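# Move the latched lever into notch 4

## Task

Move the lever to the notch labelled 4 on the small number plates and make sure its latch has dropped all the way into that notch. Pressing the red bar next to the handle frees the latch so the lever can swing.

## Robot and tools

Robot: one seven-joint arm with a right-handed five-finger hand, viewed by three cameras: cam_high, cam_low and cam_wrist (each 672x504 pixels, fisheye for the wrist one). To shift the lever, the red release bar beside its handle must be pressed (squeezed toward the handle) so the latch lifts. Swing the lever to the notch named in the task on the numbered plates, then let the bar go so the latch seats fully in that notch. It must stay there with the hand removed.

Frame: the scene frame has its origin on the table top under the arm base, +z up, and +y to the left when facing along +x. Positions are in metres, orientations are quaternions (w, x, y, z). Reported poses can be a few centimetres off, more at long reach.

Hand point: a point fixed to the palm. Its +z runs along the straight fingers, +y points out of the palm, and +x runs across the palm away from the thumb. Straight fingertips reach 0.06 to 0.07 m past it along +z and sit 0.06 m behind it along -y. A bracket at the wrist on the little-finger side can strike objects.

The 14-number row (all values in -1 to 1), used by execute_actions and move, is one list for this single arm:
1-3: dx, dy, dz, a position offset along the scene axes.
4-6: rx, ry, rz, a rotation vector turning about the Hand target position.
Scale: 1.0 equals 0.6 m or 180 degrees.
These are offsets, not poses. They count from the Hand target shown in the latest result, so sending the same offset again moves the hand further.
7-12: the hand motors in this order: little, ring, middle, index, thumb_bend, thumb_turn. These are absolute targets. +1 means open or straight, -1 means curled. For thumb_turn, -1 puts the thumb opposite the fingers and +1 puts it beside the palm.
13: force_limit. It runs from about 0 N at -1 to 10 N at +1 (15 N for the two thumb motors). A closing motor halts at that load.
14: speed. It rises from nearly zero at -1 to full speed at +0.48 and above. Close at -0.94 or lower for a gentle grip.
A 0 in the hand fields is a real command. To keep the hand as it is, repeat the last six hand numbers plus force_limit and speed.

execute_actions(actions, cameras): actions is a list of actions. Each action is a table of up to 15 rows, and each row lasts one 1/30 s step. If a table has fewer rows, its last row fills the remaining steps. Every row in an action counts from the Hand target at the start of that action. The cameras argument picks which images come back: [] gives none, and omitting it gives all. An empty actions list simply reports the current state.

move(target, speed, blend, stop_force, zero, blocking, cameras): drives the hand point in a straight path toward one row, or toward up to 15 rows. Every row in the list counts from the same starting Hand target. speed is in m/s, from 0.002 to 2.2, default 0.25; turns are limited to twice that value in rad/s. blend, in m, rounds the corners between targets. stop_force, from 3 to 120 N, ends the path once the wrist sensor feels that much push against the motion. The arm then holds its pressure, so move off afterwards without stop_force. zero=false keeps the earlier zero. blocking=false returns early but cannot be combined with stop_force. The result adds a line 'move:' showing how the move ended (done, off_target, moving, held, fault) and which limits acted (paced means clipped, held means steps were withheld). done only means the hand is within 3 mm and 2 degrees of the target; it says nothing about contact.

wait(seconds 0 to 10): lets the scene run on with the last command. stop: brakes a running move. zoom_image(camera, region [x0,y0,x1,y1], at most 504x504 px): a closer look at the latest picture. show_instructions: the reference image pages. zero_wrist_force: resets the force and torque baseline. clear_fault: clears a torque or force fault once a result has reported it; the arm then waits while its controller restarts. finished_scene(scene): ends the current scene using its number, and cannot be undone.

Result lines: end_effector_position and quat, velocities, and the Hand target (the pose you last commanded, after clipping). The hand often stops short of the Hand target; if so, send the remaining gap as an offset. There are also joint positions, torques and external torques, wrist force and torque in the hand's own axes (plus a peak line), hand_measured, hand_stopped_by (moving, target, force, stalled, fault) and hand_load_n (positive when the finger is pushed open), all in motor order. 'within noise' means the arm is still.

Control notes: each step, orientation commands are clipped to within 32 degrees of the current orientation. Large turns can swing the elbow. A finger motor only starts when its target changes by 0.002 or more. To squeeze harder, raise force_limit and also send a more-closed target.

Avoid: hard or fast contacts, pressing deep past the lever, forcing the lever against its latch without pressing the red bar, and twisting or overloading the fingers. Also avoid releasing while the lever is still moving. A contact torque at the joint limits (waist and shoulder 115, upper arm roll and elbow 60.1, wrist joints 36.6 N m) or 150 N of net force stops the arm with a fault. Keeping the arm stretched out or pushing into a pose it cannot reach heats the motors; at 80 °C the brakes lock it for 30 s or more.

Each tool is called after "Emit:" as name(argument=value, ...), one argument or row to a line, values as JSON.

Reference images:

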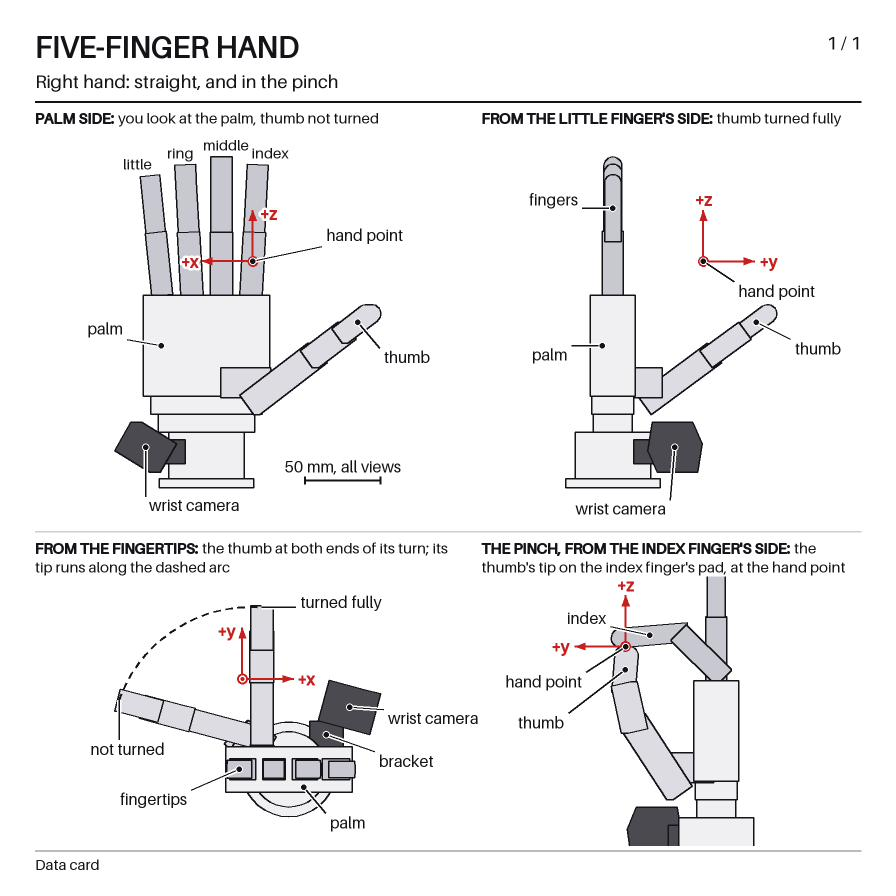

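## Session

Emit:
execute_actions(
  actions=[],
)

Scene clock: 0.00 s.
end_effector_position=(+0.4546, -0.2745, +0.2768) hand_measured=(+1.000, +1.000, +1.000, +1.000, +1.000, +1.000) hand_load_n=(+0.0, +0.0, +0.0, +0.0, +0.0, -0.5) hand_stopped_by=(target, target, target, target, target, target) hand_force_limit=0.00 hand_speed=-0.80 end_effector_quat_wxyz=(-0.205, +0.747, -0.632, +0.007)
Joint positions: [-1.183 -0.558 0.809 1.778 0.018 0.72 -2.223]
Joint velocities: within noise
Joint torques (N m): no reading
External joint torques (N m): no reading
Motor temperatures (°C): [33 29 37 37 39 42 37]
Wrist force (N): no reading
Wrist torque (N m): no reading
Wrist force, peak (N): no reading
Hand target: +0.4546, -0.2745, +0.2768; -0.205, +0.747, -0.632, +0.007

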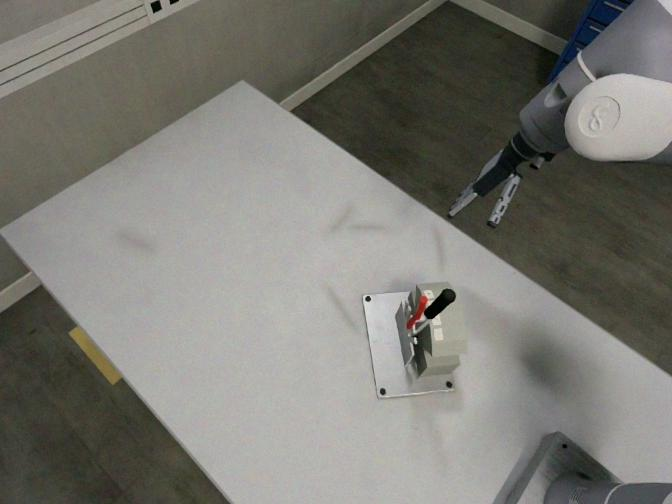

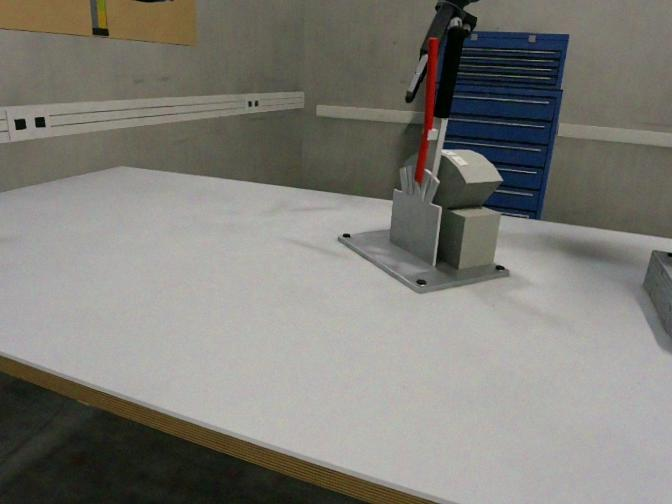

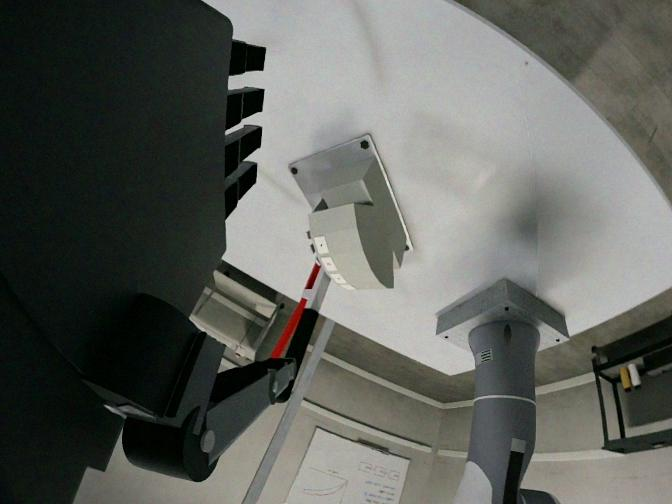

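Emit:
zoom_image(
  camera="cam_high",
  region=[350, 270, 480, 410],
)

Emit:
zoom_image(
  camera="cam_low",
  region=[330, 20, 530, 300],
)

Emit:
zoom_image(
  camera="cam_wrist",
  region=[240, 120, 440, 380],
)

Scaled by 3.600.

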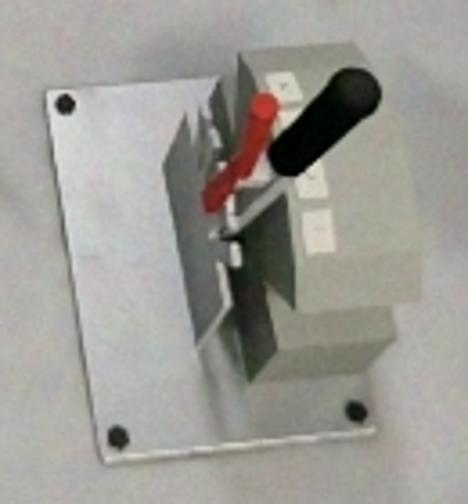

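Scaled by 1.800.

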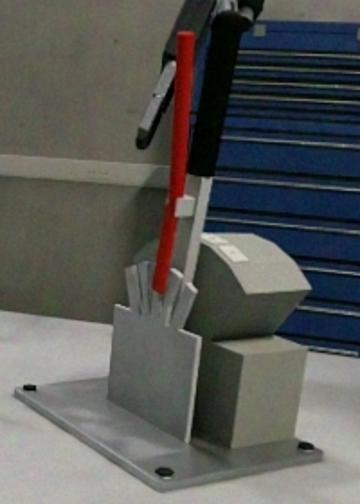

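Scaled by 1.938 from the camera's 672x504 image, which has a finer 960x720 frame.

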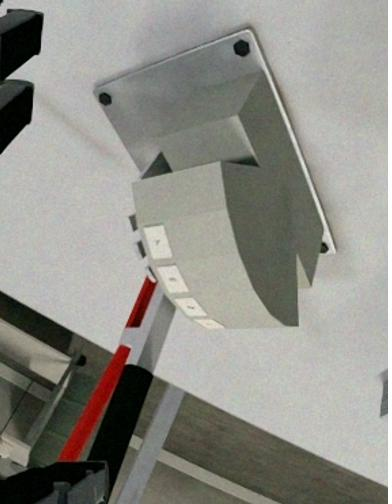

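Emit:
zoom_image(
  camera="cam_wrist",
  region=[295, 220, 365, 300],
)

Emit:
zoom_image(
  camera="cam_high",
  region=[395, 275, 475, 355],
)

Emit:
zoom_image(
  camera="cam_low",
  region=[390, 130, 510, 220],
)

Scaled by 6.300 from the camera's 672x504 image, which has a finer 960x720 frame.

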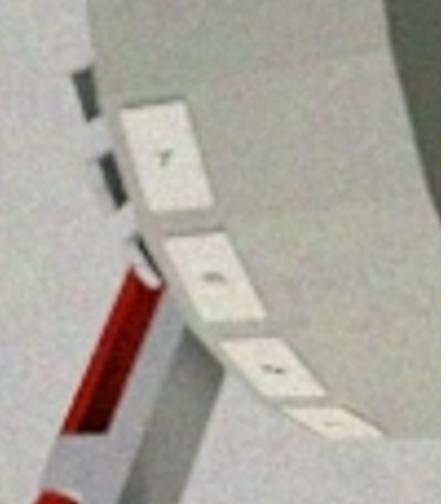

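Scaled by 6.300.

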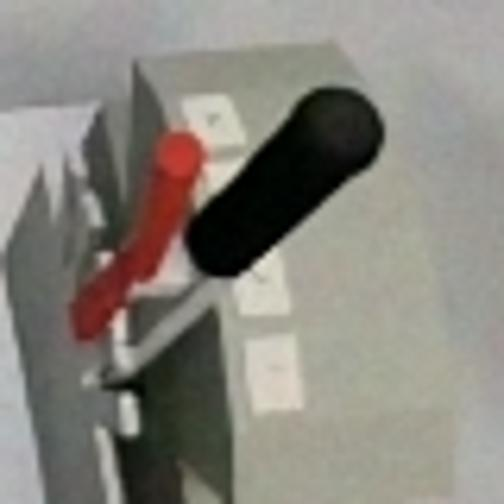

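Scaled by 4.200.

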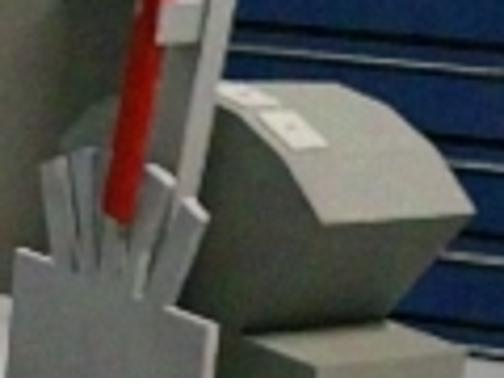

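Emit:
move(
  target=[
    [-0.03,0.05,0.372,0.05,0.085,0.126,1,1,1,1,1,-1,-0.5,0],
    [-0.0743,0.424,0.372,0.1005,0.17,0.2526,1,1,1,1,1,-1,-0.5,0],
  ],
  blend=0.03,
)

Scene clock: 17.17 s.
end_effector_position=(+0.4100, -0.0199, +0.5000) hand_measured=(+1.000, +1.000, +1.000, +1.000, +1.000, -1.000) hand_load_n=(+0.0, -0.5, +0.5, +0.0, +0.0, +0.0) hand_stopped_by=(target, target, target, target, target, target) hand_force_limit=-0.50 hand_speed=0.00 end_effector_quat_wxyz=(-0.134, +0.866, -0.323, -0.359)
Joint positions: [-0.775 -0.653 1.075 1.198 0.118 -0.47 -2.068]
Joint velocities: within noise
Joint torques (N m): [-0.21 41.31 16.37 -24.03 -0.48 1.62 -0.1]
External joint torques (N m): [-0.07 1.4 -0.26 -0.71 -0.62 0.52 0.12]
Motor temperatures (°C): [33 30 37 38 39 42 37]
Wrist force (N): [-1.5 0.6 0.8]
Wrist torque (N m): [-0.18 -0.04 -0.13]
Wrist force, peak (N): [-2.9 -2.2 2.9]
Hand target: +0.4100, -0.0201, +0.5000; -0.134, +0.866, -0.323, -0.358
Off the commanded pose: 0.000 m, 0 deg.
move: done
camera_calibration:
cam_wrist: T_world_to_cam=[[-0.511366, -0.845856, -0.151763, 0.267618], [-0.230019, -0.0354344, 0.972541, -0.406329], [-0.828008, 0.532232, -0.176443, 0.550698], [0, 0, 0, 1]] pos_world=[0.499369, -0.0811315, 0.532953]

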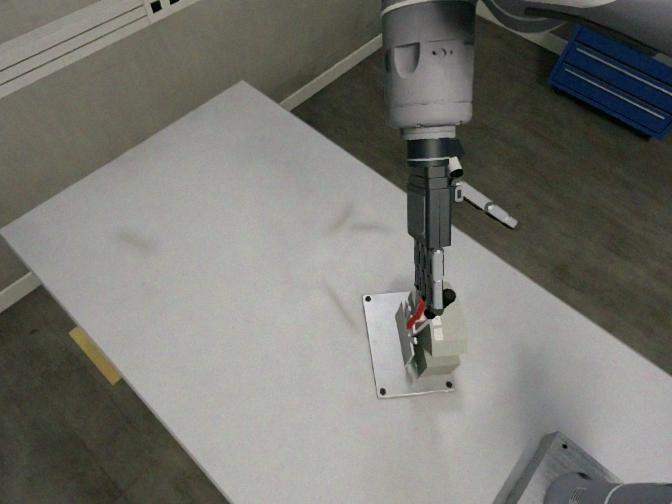

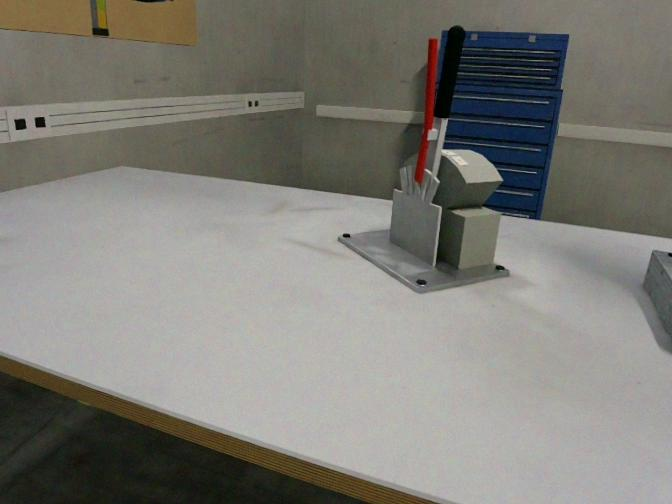

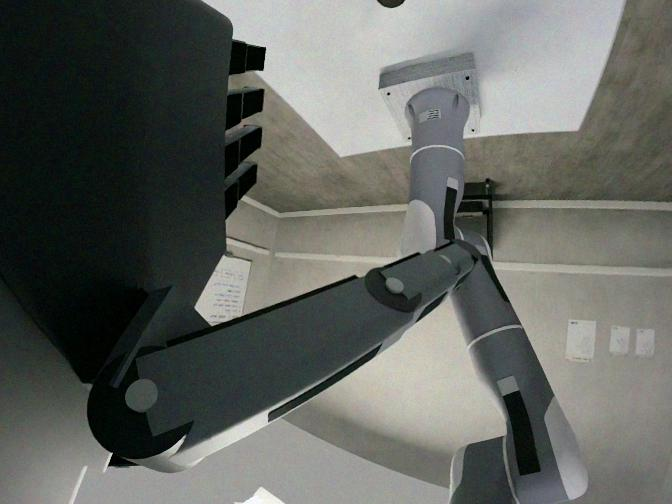

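Emit:
zoom_image(
  camera="cam_low",
  region=[390, 10, 490, 210],
)

Emit:
zoom_image(
  camera="cam_high",
  region=[390, 140, 530, 360],
)

Scaled by 2.520.

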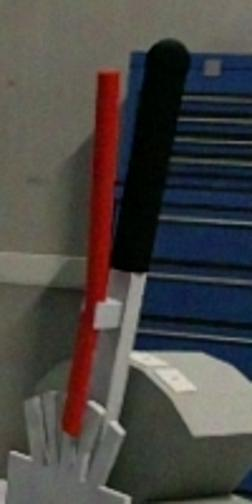

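Scaled by 2.291.

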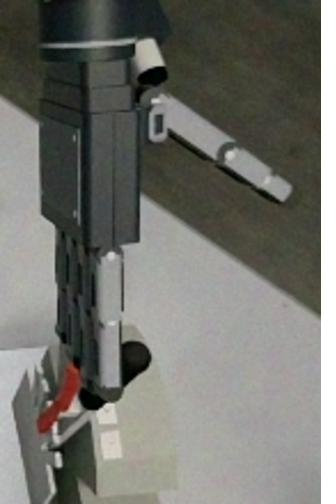

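Emit:
move(
  target=[0,0,-0.25,0,0,0,1,1,1,1,1,-1,-0.5,0],
  speed=0.12,
  stop_force=8,
)

Emit:
zoom_image(
  camera="cam_high",
  region=[370, 150, 530, 360],
)

Emit:
zoom_image(
  camera="cam_low",
  region=[350, 0, 550, 250],
)

Scene clock: 23.57 s.
end_effector_position=(+0.4099, -0.0201, +0.3500) hand_measured=(+1.000, +1.000, +1.000, +1.000, +1.000, -1.000) hand_load_n=(+0.0, +0.0, +0.0, +0.0, -0.5, +0.0) hand_stopped_by=(target, target, target, target, target, target) hand_force_limit=-0.50 hand_speed=0.00 end_effector_quat_wxyz=(-0.134, +0.866, -0.323, -0.359)
Joint positions: [-0.764 -0.748 0.992 1.468 0.022 -0.153 -2.186]
Joint velocities: within noise
Joint torques (N m): [-0.03 43.31 18.55 -22.29 -1.34 1.76 -0.24]
External joint torques (N m): [-0.29 1 -0.26 -0.66 -0.39 0.26 0.26]
Motor temperatures (°C): [33 30 37 38 39 42 37]
Wrist force (N): [-1.3 0.9 0.8]
Wrist torque (N m): [-0.13 -0.08 -0.08]
Wrist force, peak (N): [-2.8 0.7 -0.4]
Hand target: +0.4100, -0.0201, +0.3500; -0.134, +0.866, -0.323, -0.358
Off the commanded pose: 0.000 m, 0 deg.
move: done
camera_calibration:
cam_wrist: T_world_to_cam=[[-0.511624, -0.845721, -0.151647, 0.244678], [-0.229717, -0.0354315, 0.972612, -0.26068], [-0.827931, 0.532448, -0.176149, 0.52404], [0, 0, 0, 1]] pos_world=[0.49917, -0.0813309, 0.382954]

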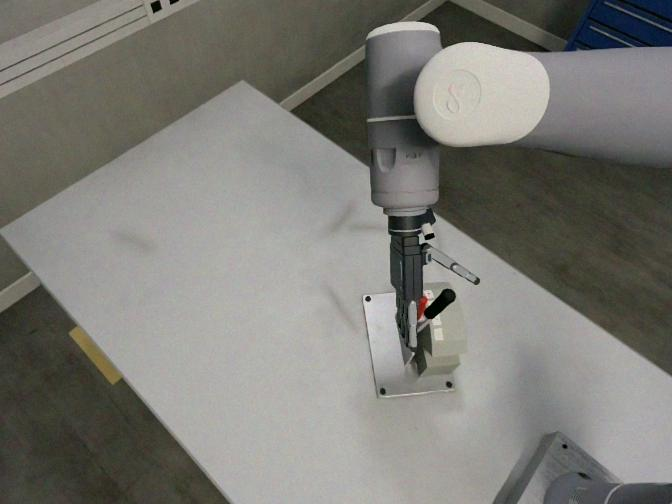

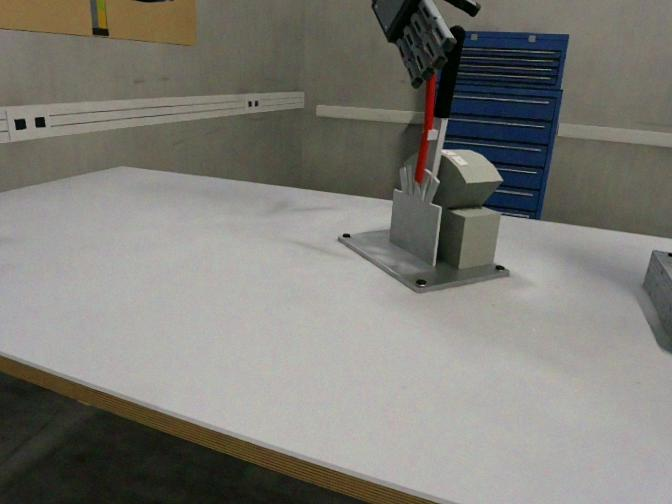

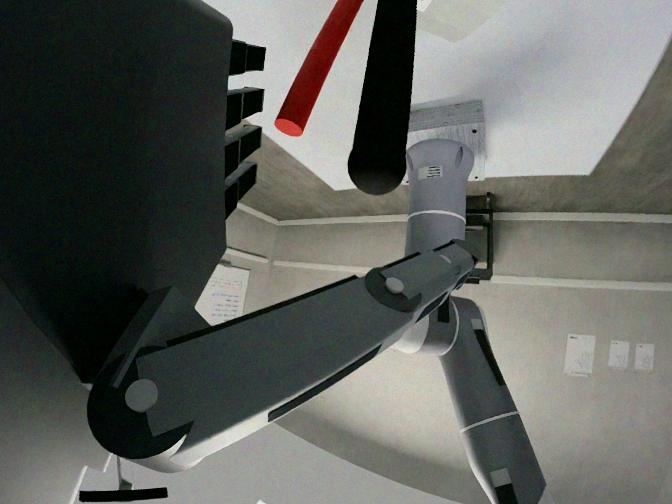

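Scaled by 2.400.

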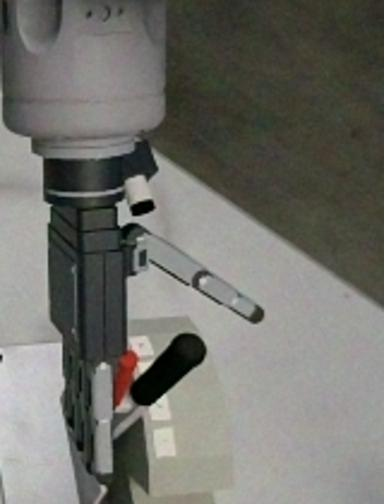

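Scaled by 2.016.

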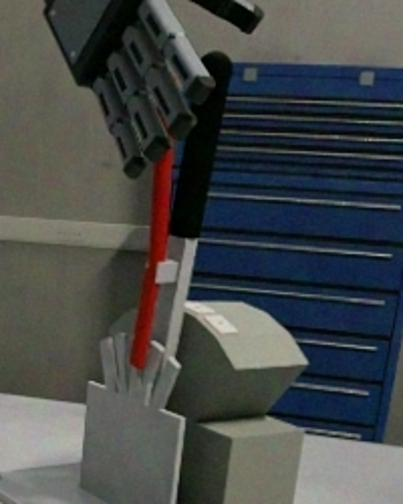

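Emit:
move(
  target=[-0.0066,-0.0075,-0.095,0,0,0,1,1,1,1,1,-1,-0.5,0],
  speed=0.08,
  stop_force=6,
)

Emit:
zoom_image(
  camera="cam_high",
  region=[370, 190, 530, 400],
)

Emit:
zoom_image(
  camera="cam_low",
  region=[350, 0, 550, 250],
)

Scene clock: 27.37 s.
end_effector_position=(+0.4059, -0.0246, +0.2930) hand_measured=(+1.000, +1.000, +1.000, +1.000, +1.000, -1.000) hand_load_n=(+0.0, +0.0, +0.0, +0.0, +0.0, +0.0) hand_stopped_by=(target, target, target, target, target, target) hand_force_limit=-0.50 hand_speed=0.00 end_effector_quat_wxyz=(-0.134, +0.866, -0.323, -0.359)
Joint positions: [-0.754 -0.802 0.951 1.544 -0.02 -0.041 -2.223]
Joint velocities: within noise
Joint torques (N m): [-0.08 44.2 19.23 -20.8 -1.44 1.72 -0.3]
External joint torques (N m): [-0.24 1.09 -0.24 -0.65 -0.41 0.26 0.32]
Motor temperatures (°C): [33 30 37 38 39 42 37]
Wrist force (N): [-1.2 0.8 0.7]
Wrist torque (N m): [-0.15 -0.08 -0.09]
Wrist force, peak (N): [-2.2 0.6 0.0]
Hand target: +0.4061, -0.0246, +0.2930; -0.134, +0.866, -0.323, -0.358
Off the commanded pose: 0.000 m, 0 deg.
move: done
camera_calibration:
cam_wrist: T_world_to_cam=[[-0.511649, -0.845714, -0.1516, 0.230179], [-0.22961, -0.0354395, 0.972637, -0.206381], [-0.827946, 0.532458, -0.176052, 0.51306], [0, 0, 0, 1]] pos_world=[0.49517, -0.0858309, 0.325954]

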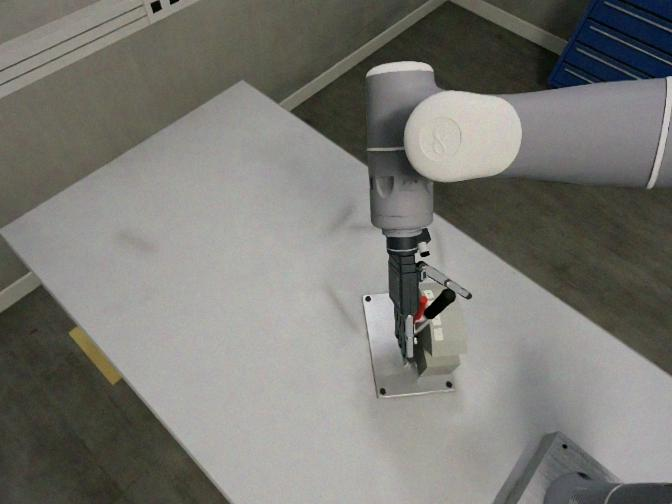

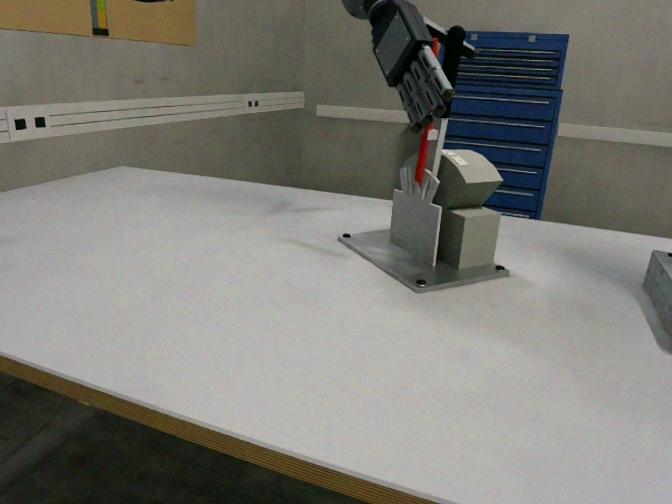

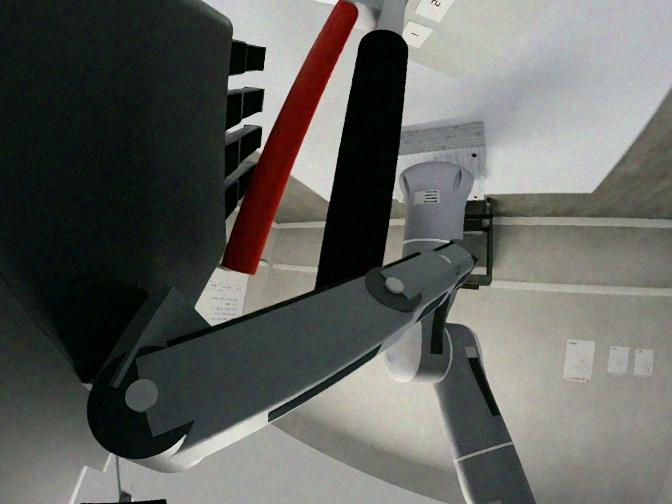

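Scaled by 2.400.

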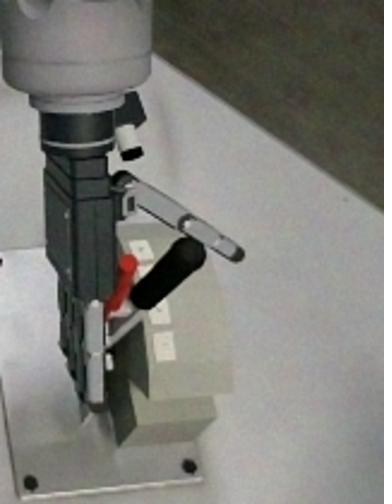

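Scaled by 2.016.

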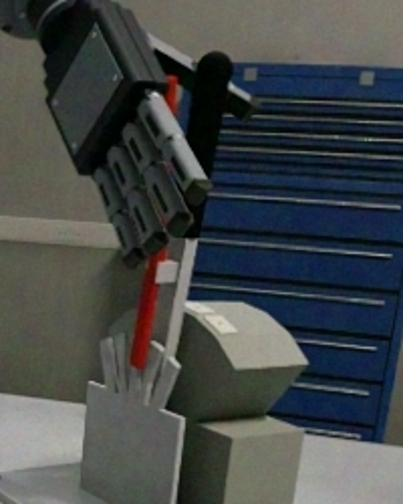

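Emit:
move(
  target=[0,0,0,0,0,0,1,1,1,1,-0.6,-1,0.1,-0.8],
)

Emit:
zoom_image(
  camera="cam_high",
  region=[370, 190, 530, 400],
)

Emit:
zoom_image(
  camera="cam_low",
  region=[350, 0, 550, 250],
)

Scene clock: 30.07 s.
end_effector_position=(+0.4060, -0.0255, +0.2929) hand_measured=(+1.000, +1.000, +1.000, +1.000, +0.654, -1.000) hand_load_n=(+0.0, +0.0, +0.0, +0.0, +7.5, -1.0) hand_stopped_by=(target, target, target, target, force, target) hand_force_limit=0.10 hand_speed=-0.80 end_effector_quat_wxyz=(-0.133, +0.866, -0.323, -0.358)
Joint positions: [-0.755 -0.802 0.951 1.544 -0.022 -0.041 -2.223]
Joint velocities: within noise
Joint torques (N m): [4.27 43.03 22.57 -20.17 0.81 3.13 0.07]
External joint torques (N m): [-4.6 2.27 -3.59 -1.28 -2.67 -1.15 -0.05]
Motor temperatures (°C): [33 30 37 38 39 42 37]
Wrist force (N): [-0.6 9.8 -4.9]
Wrist torque (N m): [0.14 -0.08 -0.05]
Wrist force, peak (N): [-0.2 10.7 -5.1]
Hand target: +0.4061, -0.0246, +0.2930; -0.134, +0.866, -0.323, -0.358
Off the commanded pose: 0.001 m, 0 deg.
move: done
camera_calibration:
cam_wrist: T_world_to_cam=[[-0.511635, -0.845927, -0.150456, 0.229073], [-0.230184, -0.0337583, 0.972561, -0.205935], [-0.827795, 0.532229, -0.177447, 0.51398], [0, 0, 0, 1]] pos_world=[0.495269, -0.0867287, 0.325954]

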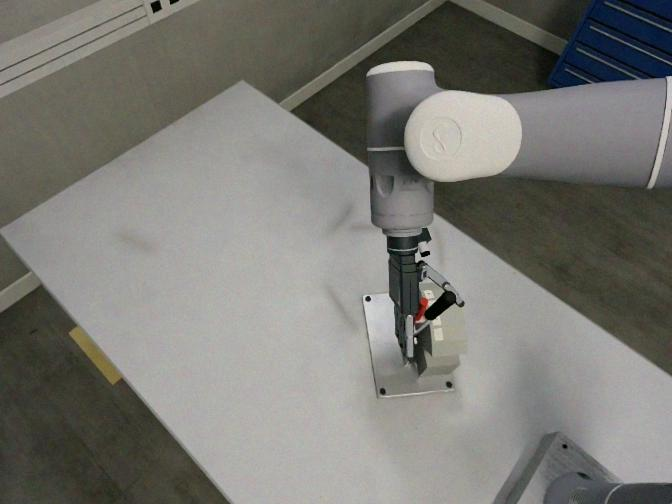

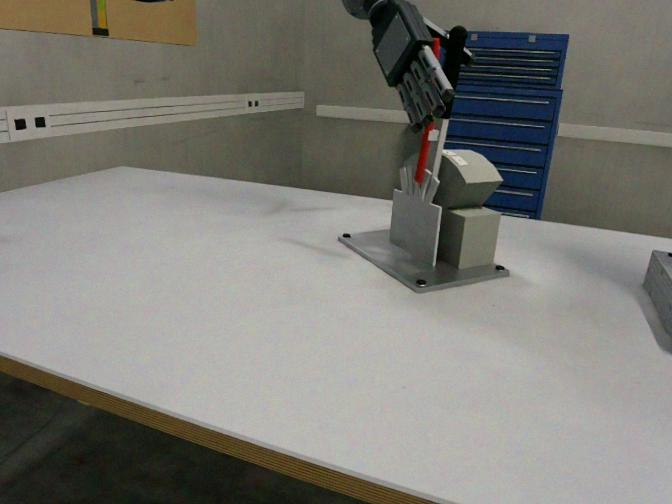

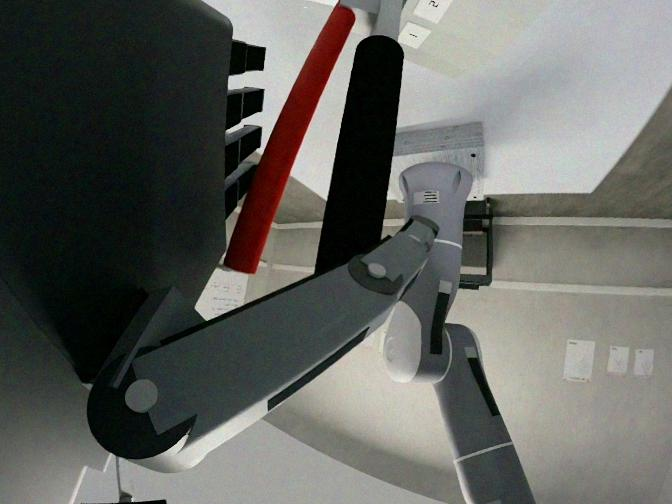

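Scaled by 2.400.

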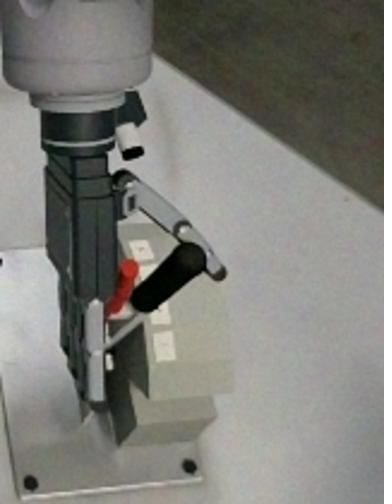

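Scaled by 2.016.

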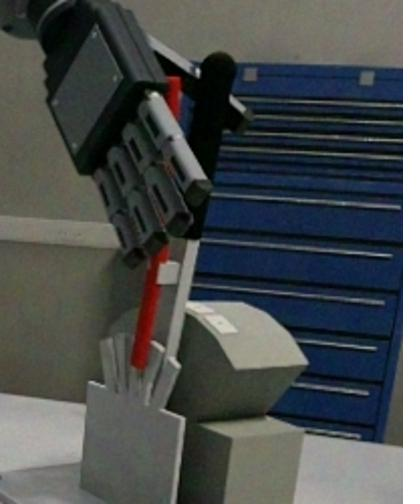

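Emit:
move(
  target=[-0.0131,-0.0151,0,0,0,0,1,1,1,1,-0.6,-1,0.1,-0.8],
  speed=0.03,
  stop_force=25,
)

Emit:
zoom_image(
  camera="cam_low",
  region=[350, 0, 550, 250],
)

Scene clock: 31.93 s.
end_effector_position=(+0.3988, -0.0329, +0.2932) hand_measured=(+1.000, +1.000, +1.000, +1.000, +0.652, -1.000) hand_load_n=(+0.0, +0.0, +0.0, +0.0, +0.0, -0.5) hand_stopped_by=(target, target, target, target, force, target) hand_force_limit=0.10 hand_speed=-0.80 end_effector_quat_wxyz=(-0.134, +0.866, -0.323, -0.358)
Joint positions: [-0.777 -0.79 0.952 1.561 -0.02 -0.041 -2.238]
Joint velocities: within noise
Joint torques (N m): [-3.56 43.58 15.58 -19 -2.91 -0.06 -0.6]
External joint torques (N m): [3.24 1.09 3.22 -2.48 1.04 2.03 0.62]
Motor temperatures (°C): [33 30 37 38 39 42 37]
Wrist force (N): [-2.6 -8.4 -0.3]
Wrist torque (N m): [-0.44 -0.05 -0.13]
Wrist force, peak (N): [-0.5 10.1 -4.9]
Hand target: +0.3982, -0.0336, +0.2930; -0.134, +0.866, -0.323, -0.358
Off the commanded pose: 0.001 m, 0 deg.
move: done
camera_calibration:
cam_wrist: T_world_to_cam=[[-0.511718, -0.845376, -0.153243, 0.220121], [-0.231595, -0.0360352, 0.972145, -0.207542], [-0.82735, 0.532955, -0.177345, 0.511745], [0, 0, 0, 1]] pos_world=[0.487967, -0.0941304, 0.326248]

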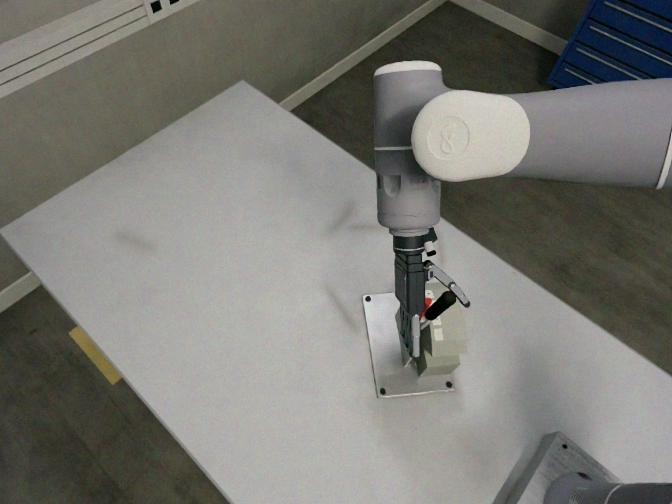

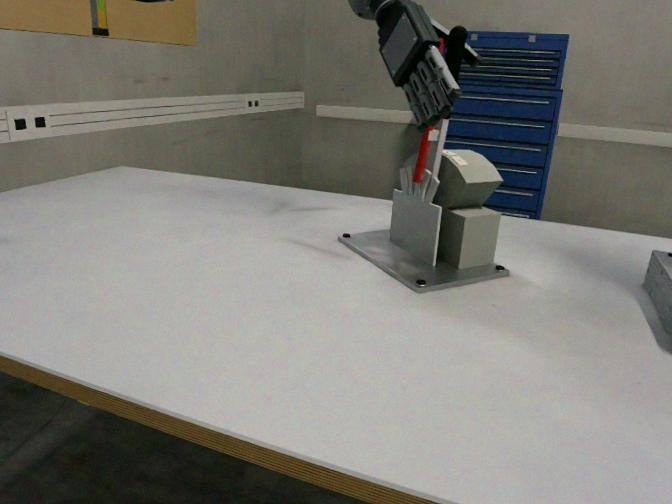

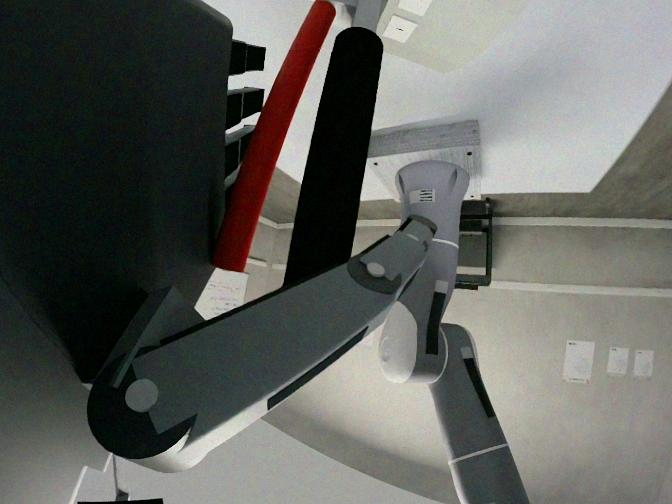

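Scaled by 2.016.

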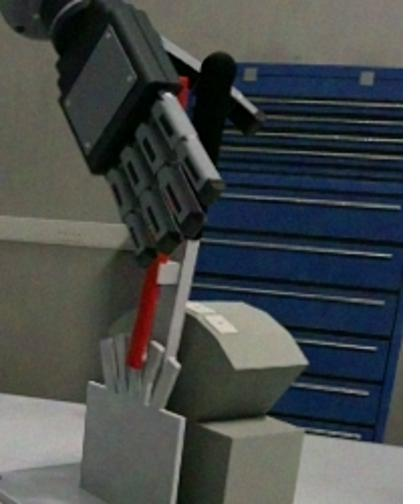

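Emit:
move(
  target=[0,0,0,0,0,0,1,1,1,1,-0.7,-1,0.75,-0.8],
)

Emit:
zoom_image(
  camera="cam_low",
  region=[350, 0, 550, 250],
)

Emit:
zoom_image(
  camera="cam_high",
  region=[370, 200, 530, 400],
)

Scene clock: 33.90 s.
end_effector_position=(+0.3984, -0.0339, +0.2933) hand_measured=(+1.000, +1.000, +1.000, +1.000, +0.318, -1.000) hand_load_n=(+0.0, +0.0, +0.0, +0.0, +12.0, +2.0) hand_stopped_by=(target, target, target, target, force, target) hand_force_limit=0.75 hand_speed=-0.80 end_effector_quat_wxyz=(-0.133, +0.866, -0.323, -0.358)
Joint positions: [-0.778 -0.79 0.952 1.561 -0.021 -0.043 -2.238]
Joint velocities: within noise
Joint torques (N m): [2 40.73 19.02 -19.11 -0.66 2.87 -0.33]
External joint torques (N m): [-2.31 3.94 -0.24 -2.38 -1.21 -0.91 0.34]
Motor temperatures (°C): [33 30 37 38 39 42 37]
Wrist force (N): [-5.7 5.6 -6.6]
Wrist torque (N m): [-0.01 0.14 -0.08]
Wrist force, peak (N): [-5.9 6.3 -7.7]
Hand target: +0.3982, -0.0336, +0.2930; -0.134, +0.866, -0.323, -0.358
Off the commanded pose: 0.000 m, 0 deg.
move: done
camera_calibration:
cam_wrist: T_world_to_cam=[[-0.511639, -0.845751, -0.151426, 0.218473], [-0.23071, -0.0345354, 0.97241, -0.208123], [-0.827646, 0.532458, -0.177453, 0.512181], [0, 0, 0, 1]] pos_world=[0.487668, -0.0951293, 0.326352]

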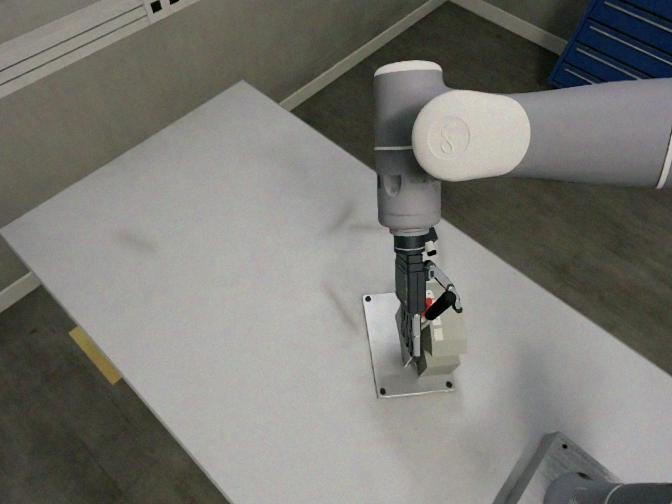

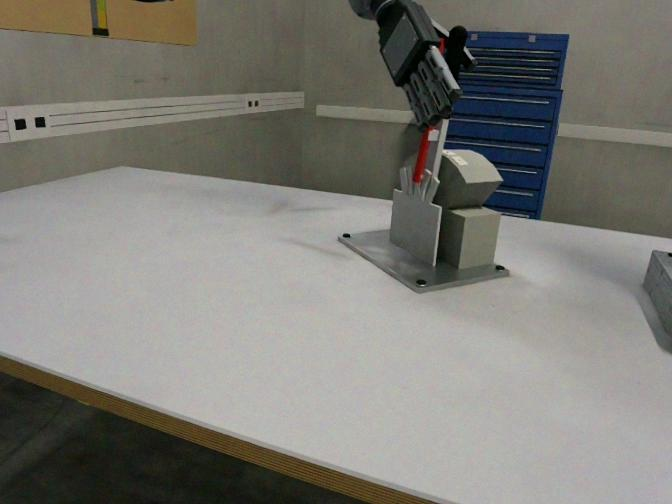

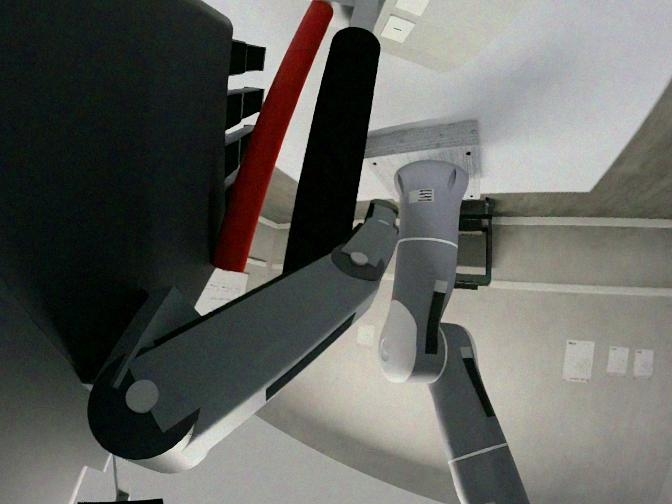

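Scaled by 2.016.

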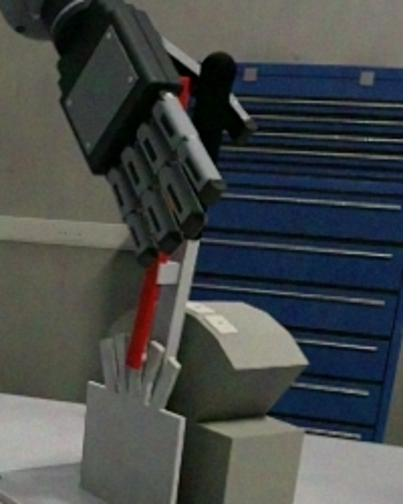

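Scaled by 2.520.

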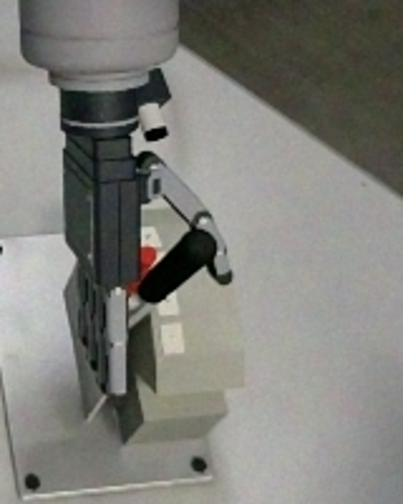

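Emit:
move(
  target=[-0.0131,-0.0151,0,0,0,0,1,1,1,1,-0.7,-1,0.75,-0.8],
  speed=0.03,
  stop_force=40,
)

Emit:
zoom_image(
  camera="cam_low",
  region=[380, 100, 480, 220],
)

Scene clock: 35.73 s.
end_effector_position=(+0.3911, -0.0415, +0.2934) hand_measured=(+1.000, +1.000, +1.000, +1.000, +0.316, -1.000) hand_load_n=(+0.0, +0.0, +0.0, +0.0, +0.0, -0.5) hand_stopped_by=(target, target, target, target, force, target) hand_force_limit=0.75 hand_speed=-0.80 end_effector_quat_wxyz=(-0.135, +0.866, -0.323, -0.358)
Joint positions: [-0.799 -0.779 0.953 1.578 -0.02 -0.044 -2.254]
Joint velocities: within noise
Joint torques (N m): [-4.94 42.68 13.69 -18.26 -3.68 -0.79 -0.68]
External joint torques (N m): [4.64 1.38 4.88 -3.26 1.8 2.74 0.7]
Motor temperatures (°C): [33 30 37 38 39 42 37]
Wrist force (N): [-3.8 -12.2 -1.4]
Wrist torque (N m): [-0.47 0.01 -0.18]
Wrist force, peak (N): [-3.8 -12.5 -1.4]
Hand target: +0.3904, -0.0427, +0.2930; -0.134, +0.866, -0.323, -0.358
Off the commanded pose: 0.001 m, 0 deg.
move: done
camera_calibration:
cam_wrist: T_world_to_cam=[[-0.511598, -0.845322, -0.153941, 0.209167], [-0.232118, -0.0365308, 0.972001, -0.209557], [-0.827278, 0.533006, -0.177525, 0.510106], [0, 0, 0, 1]] pos_world=[0.480367, -0.102731, 0.326446]

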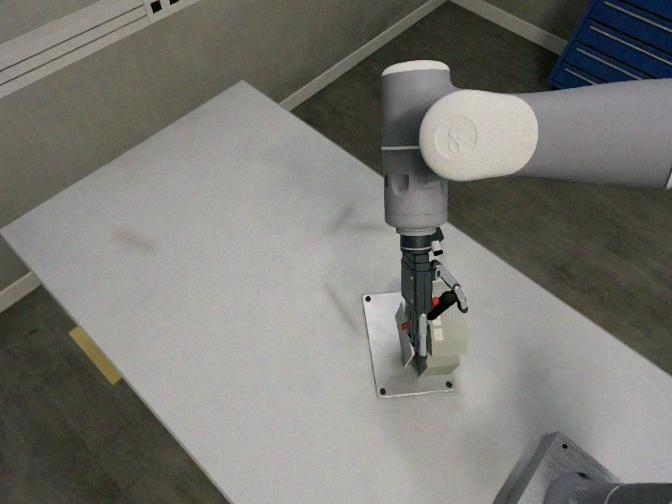

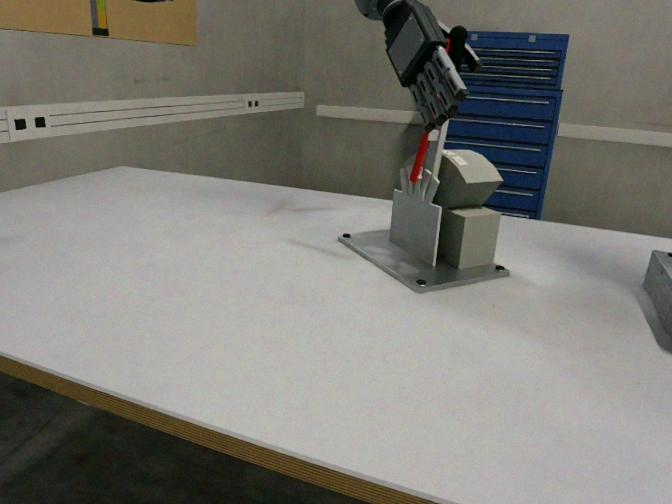

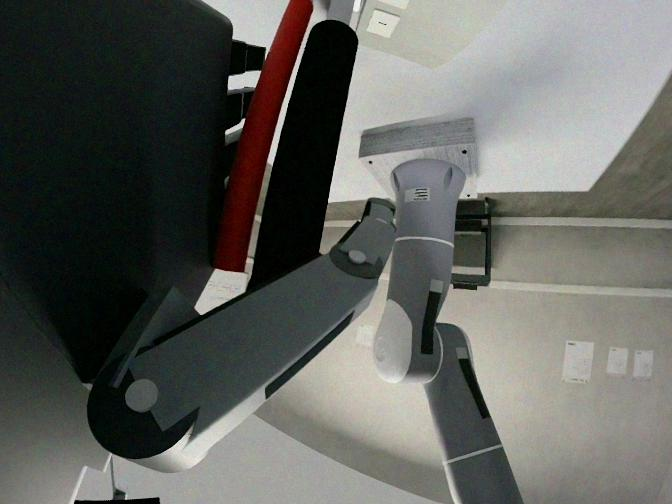

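Scaled by 4.200.

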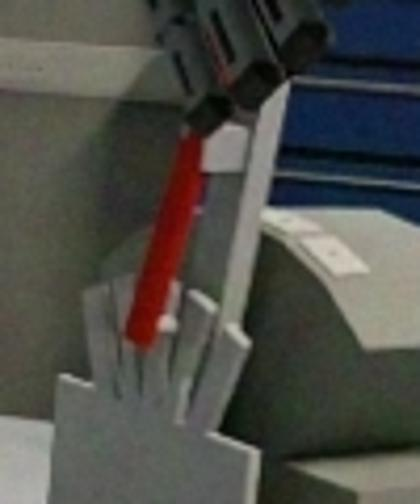

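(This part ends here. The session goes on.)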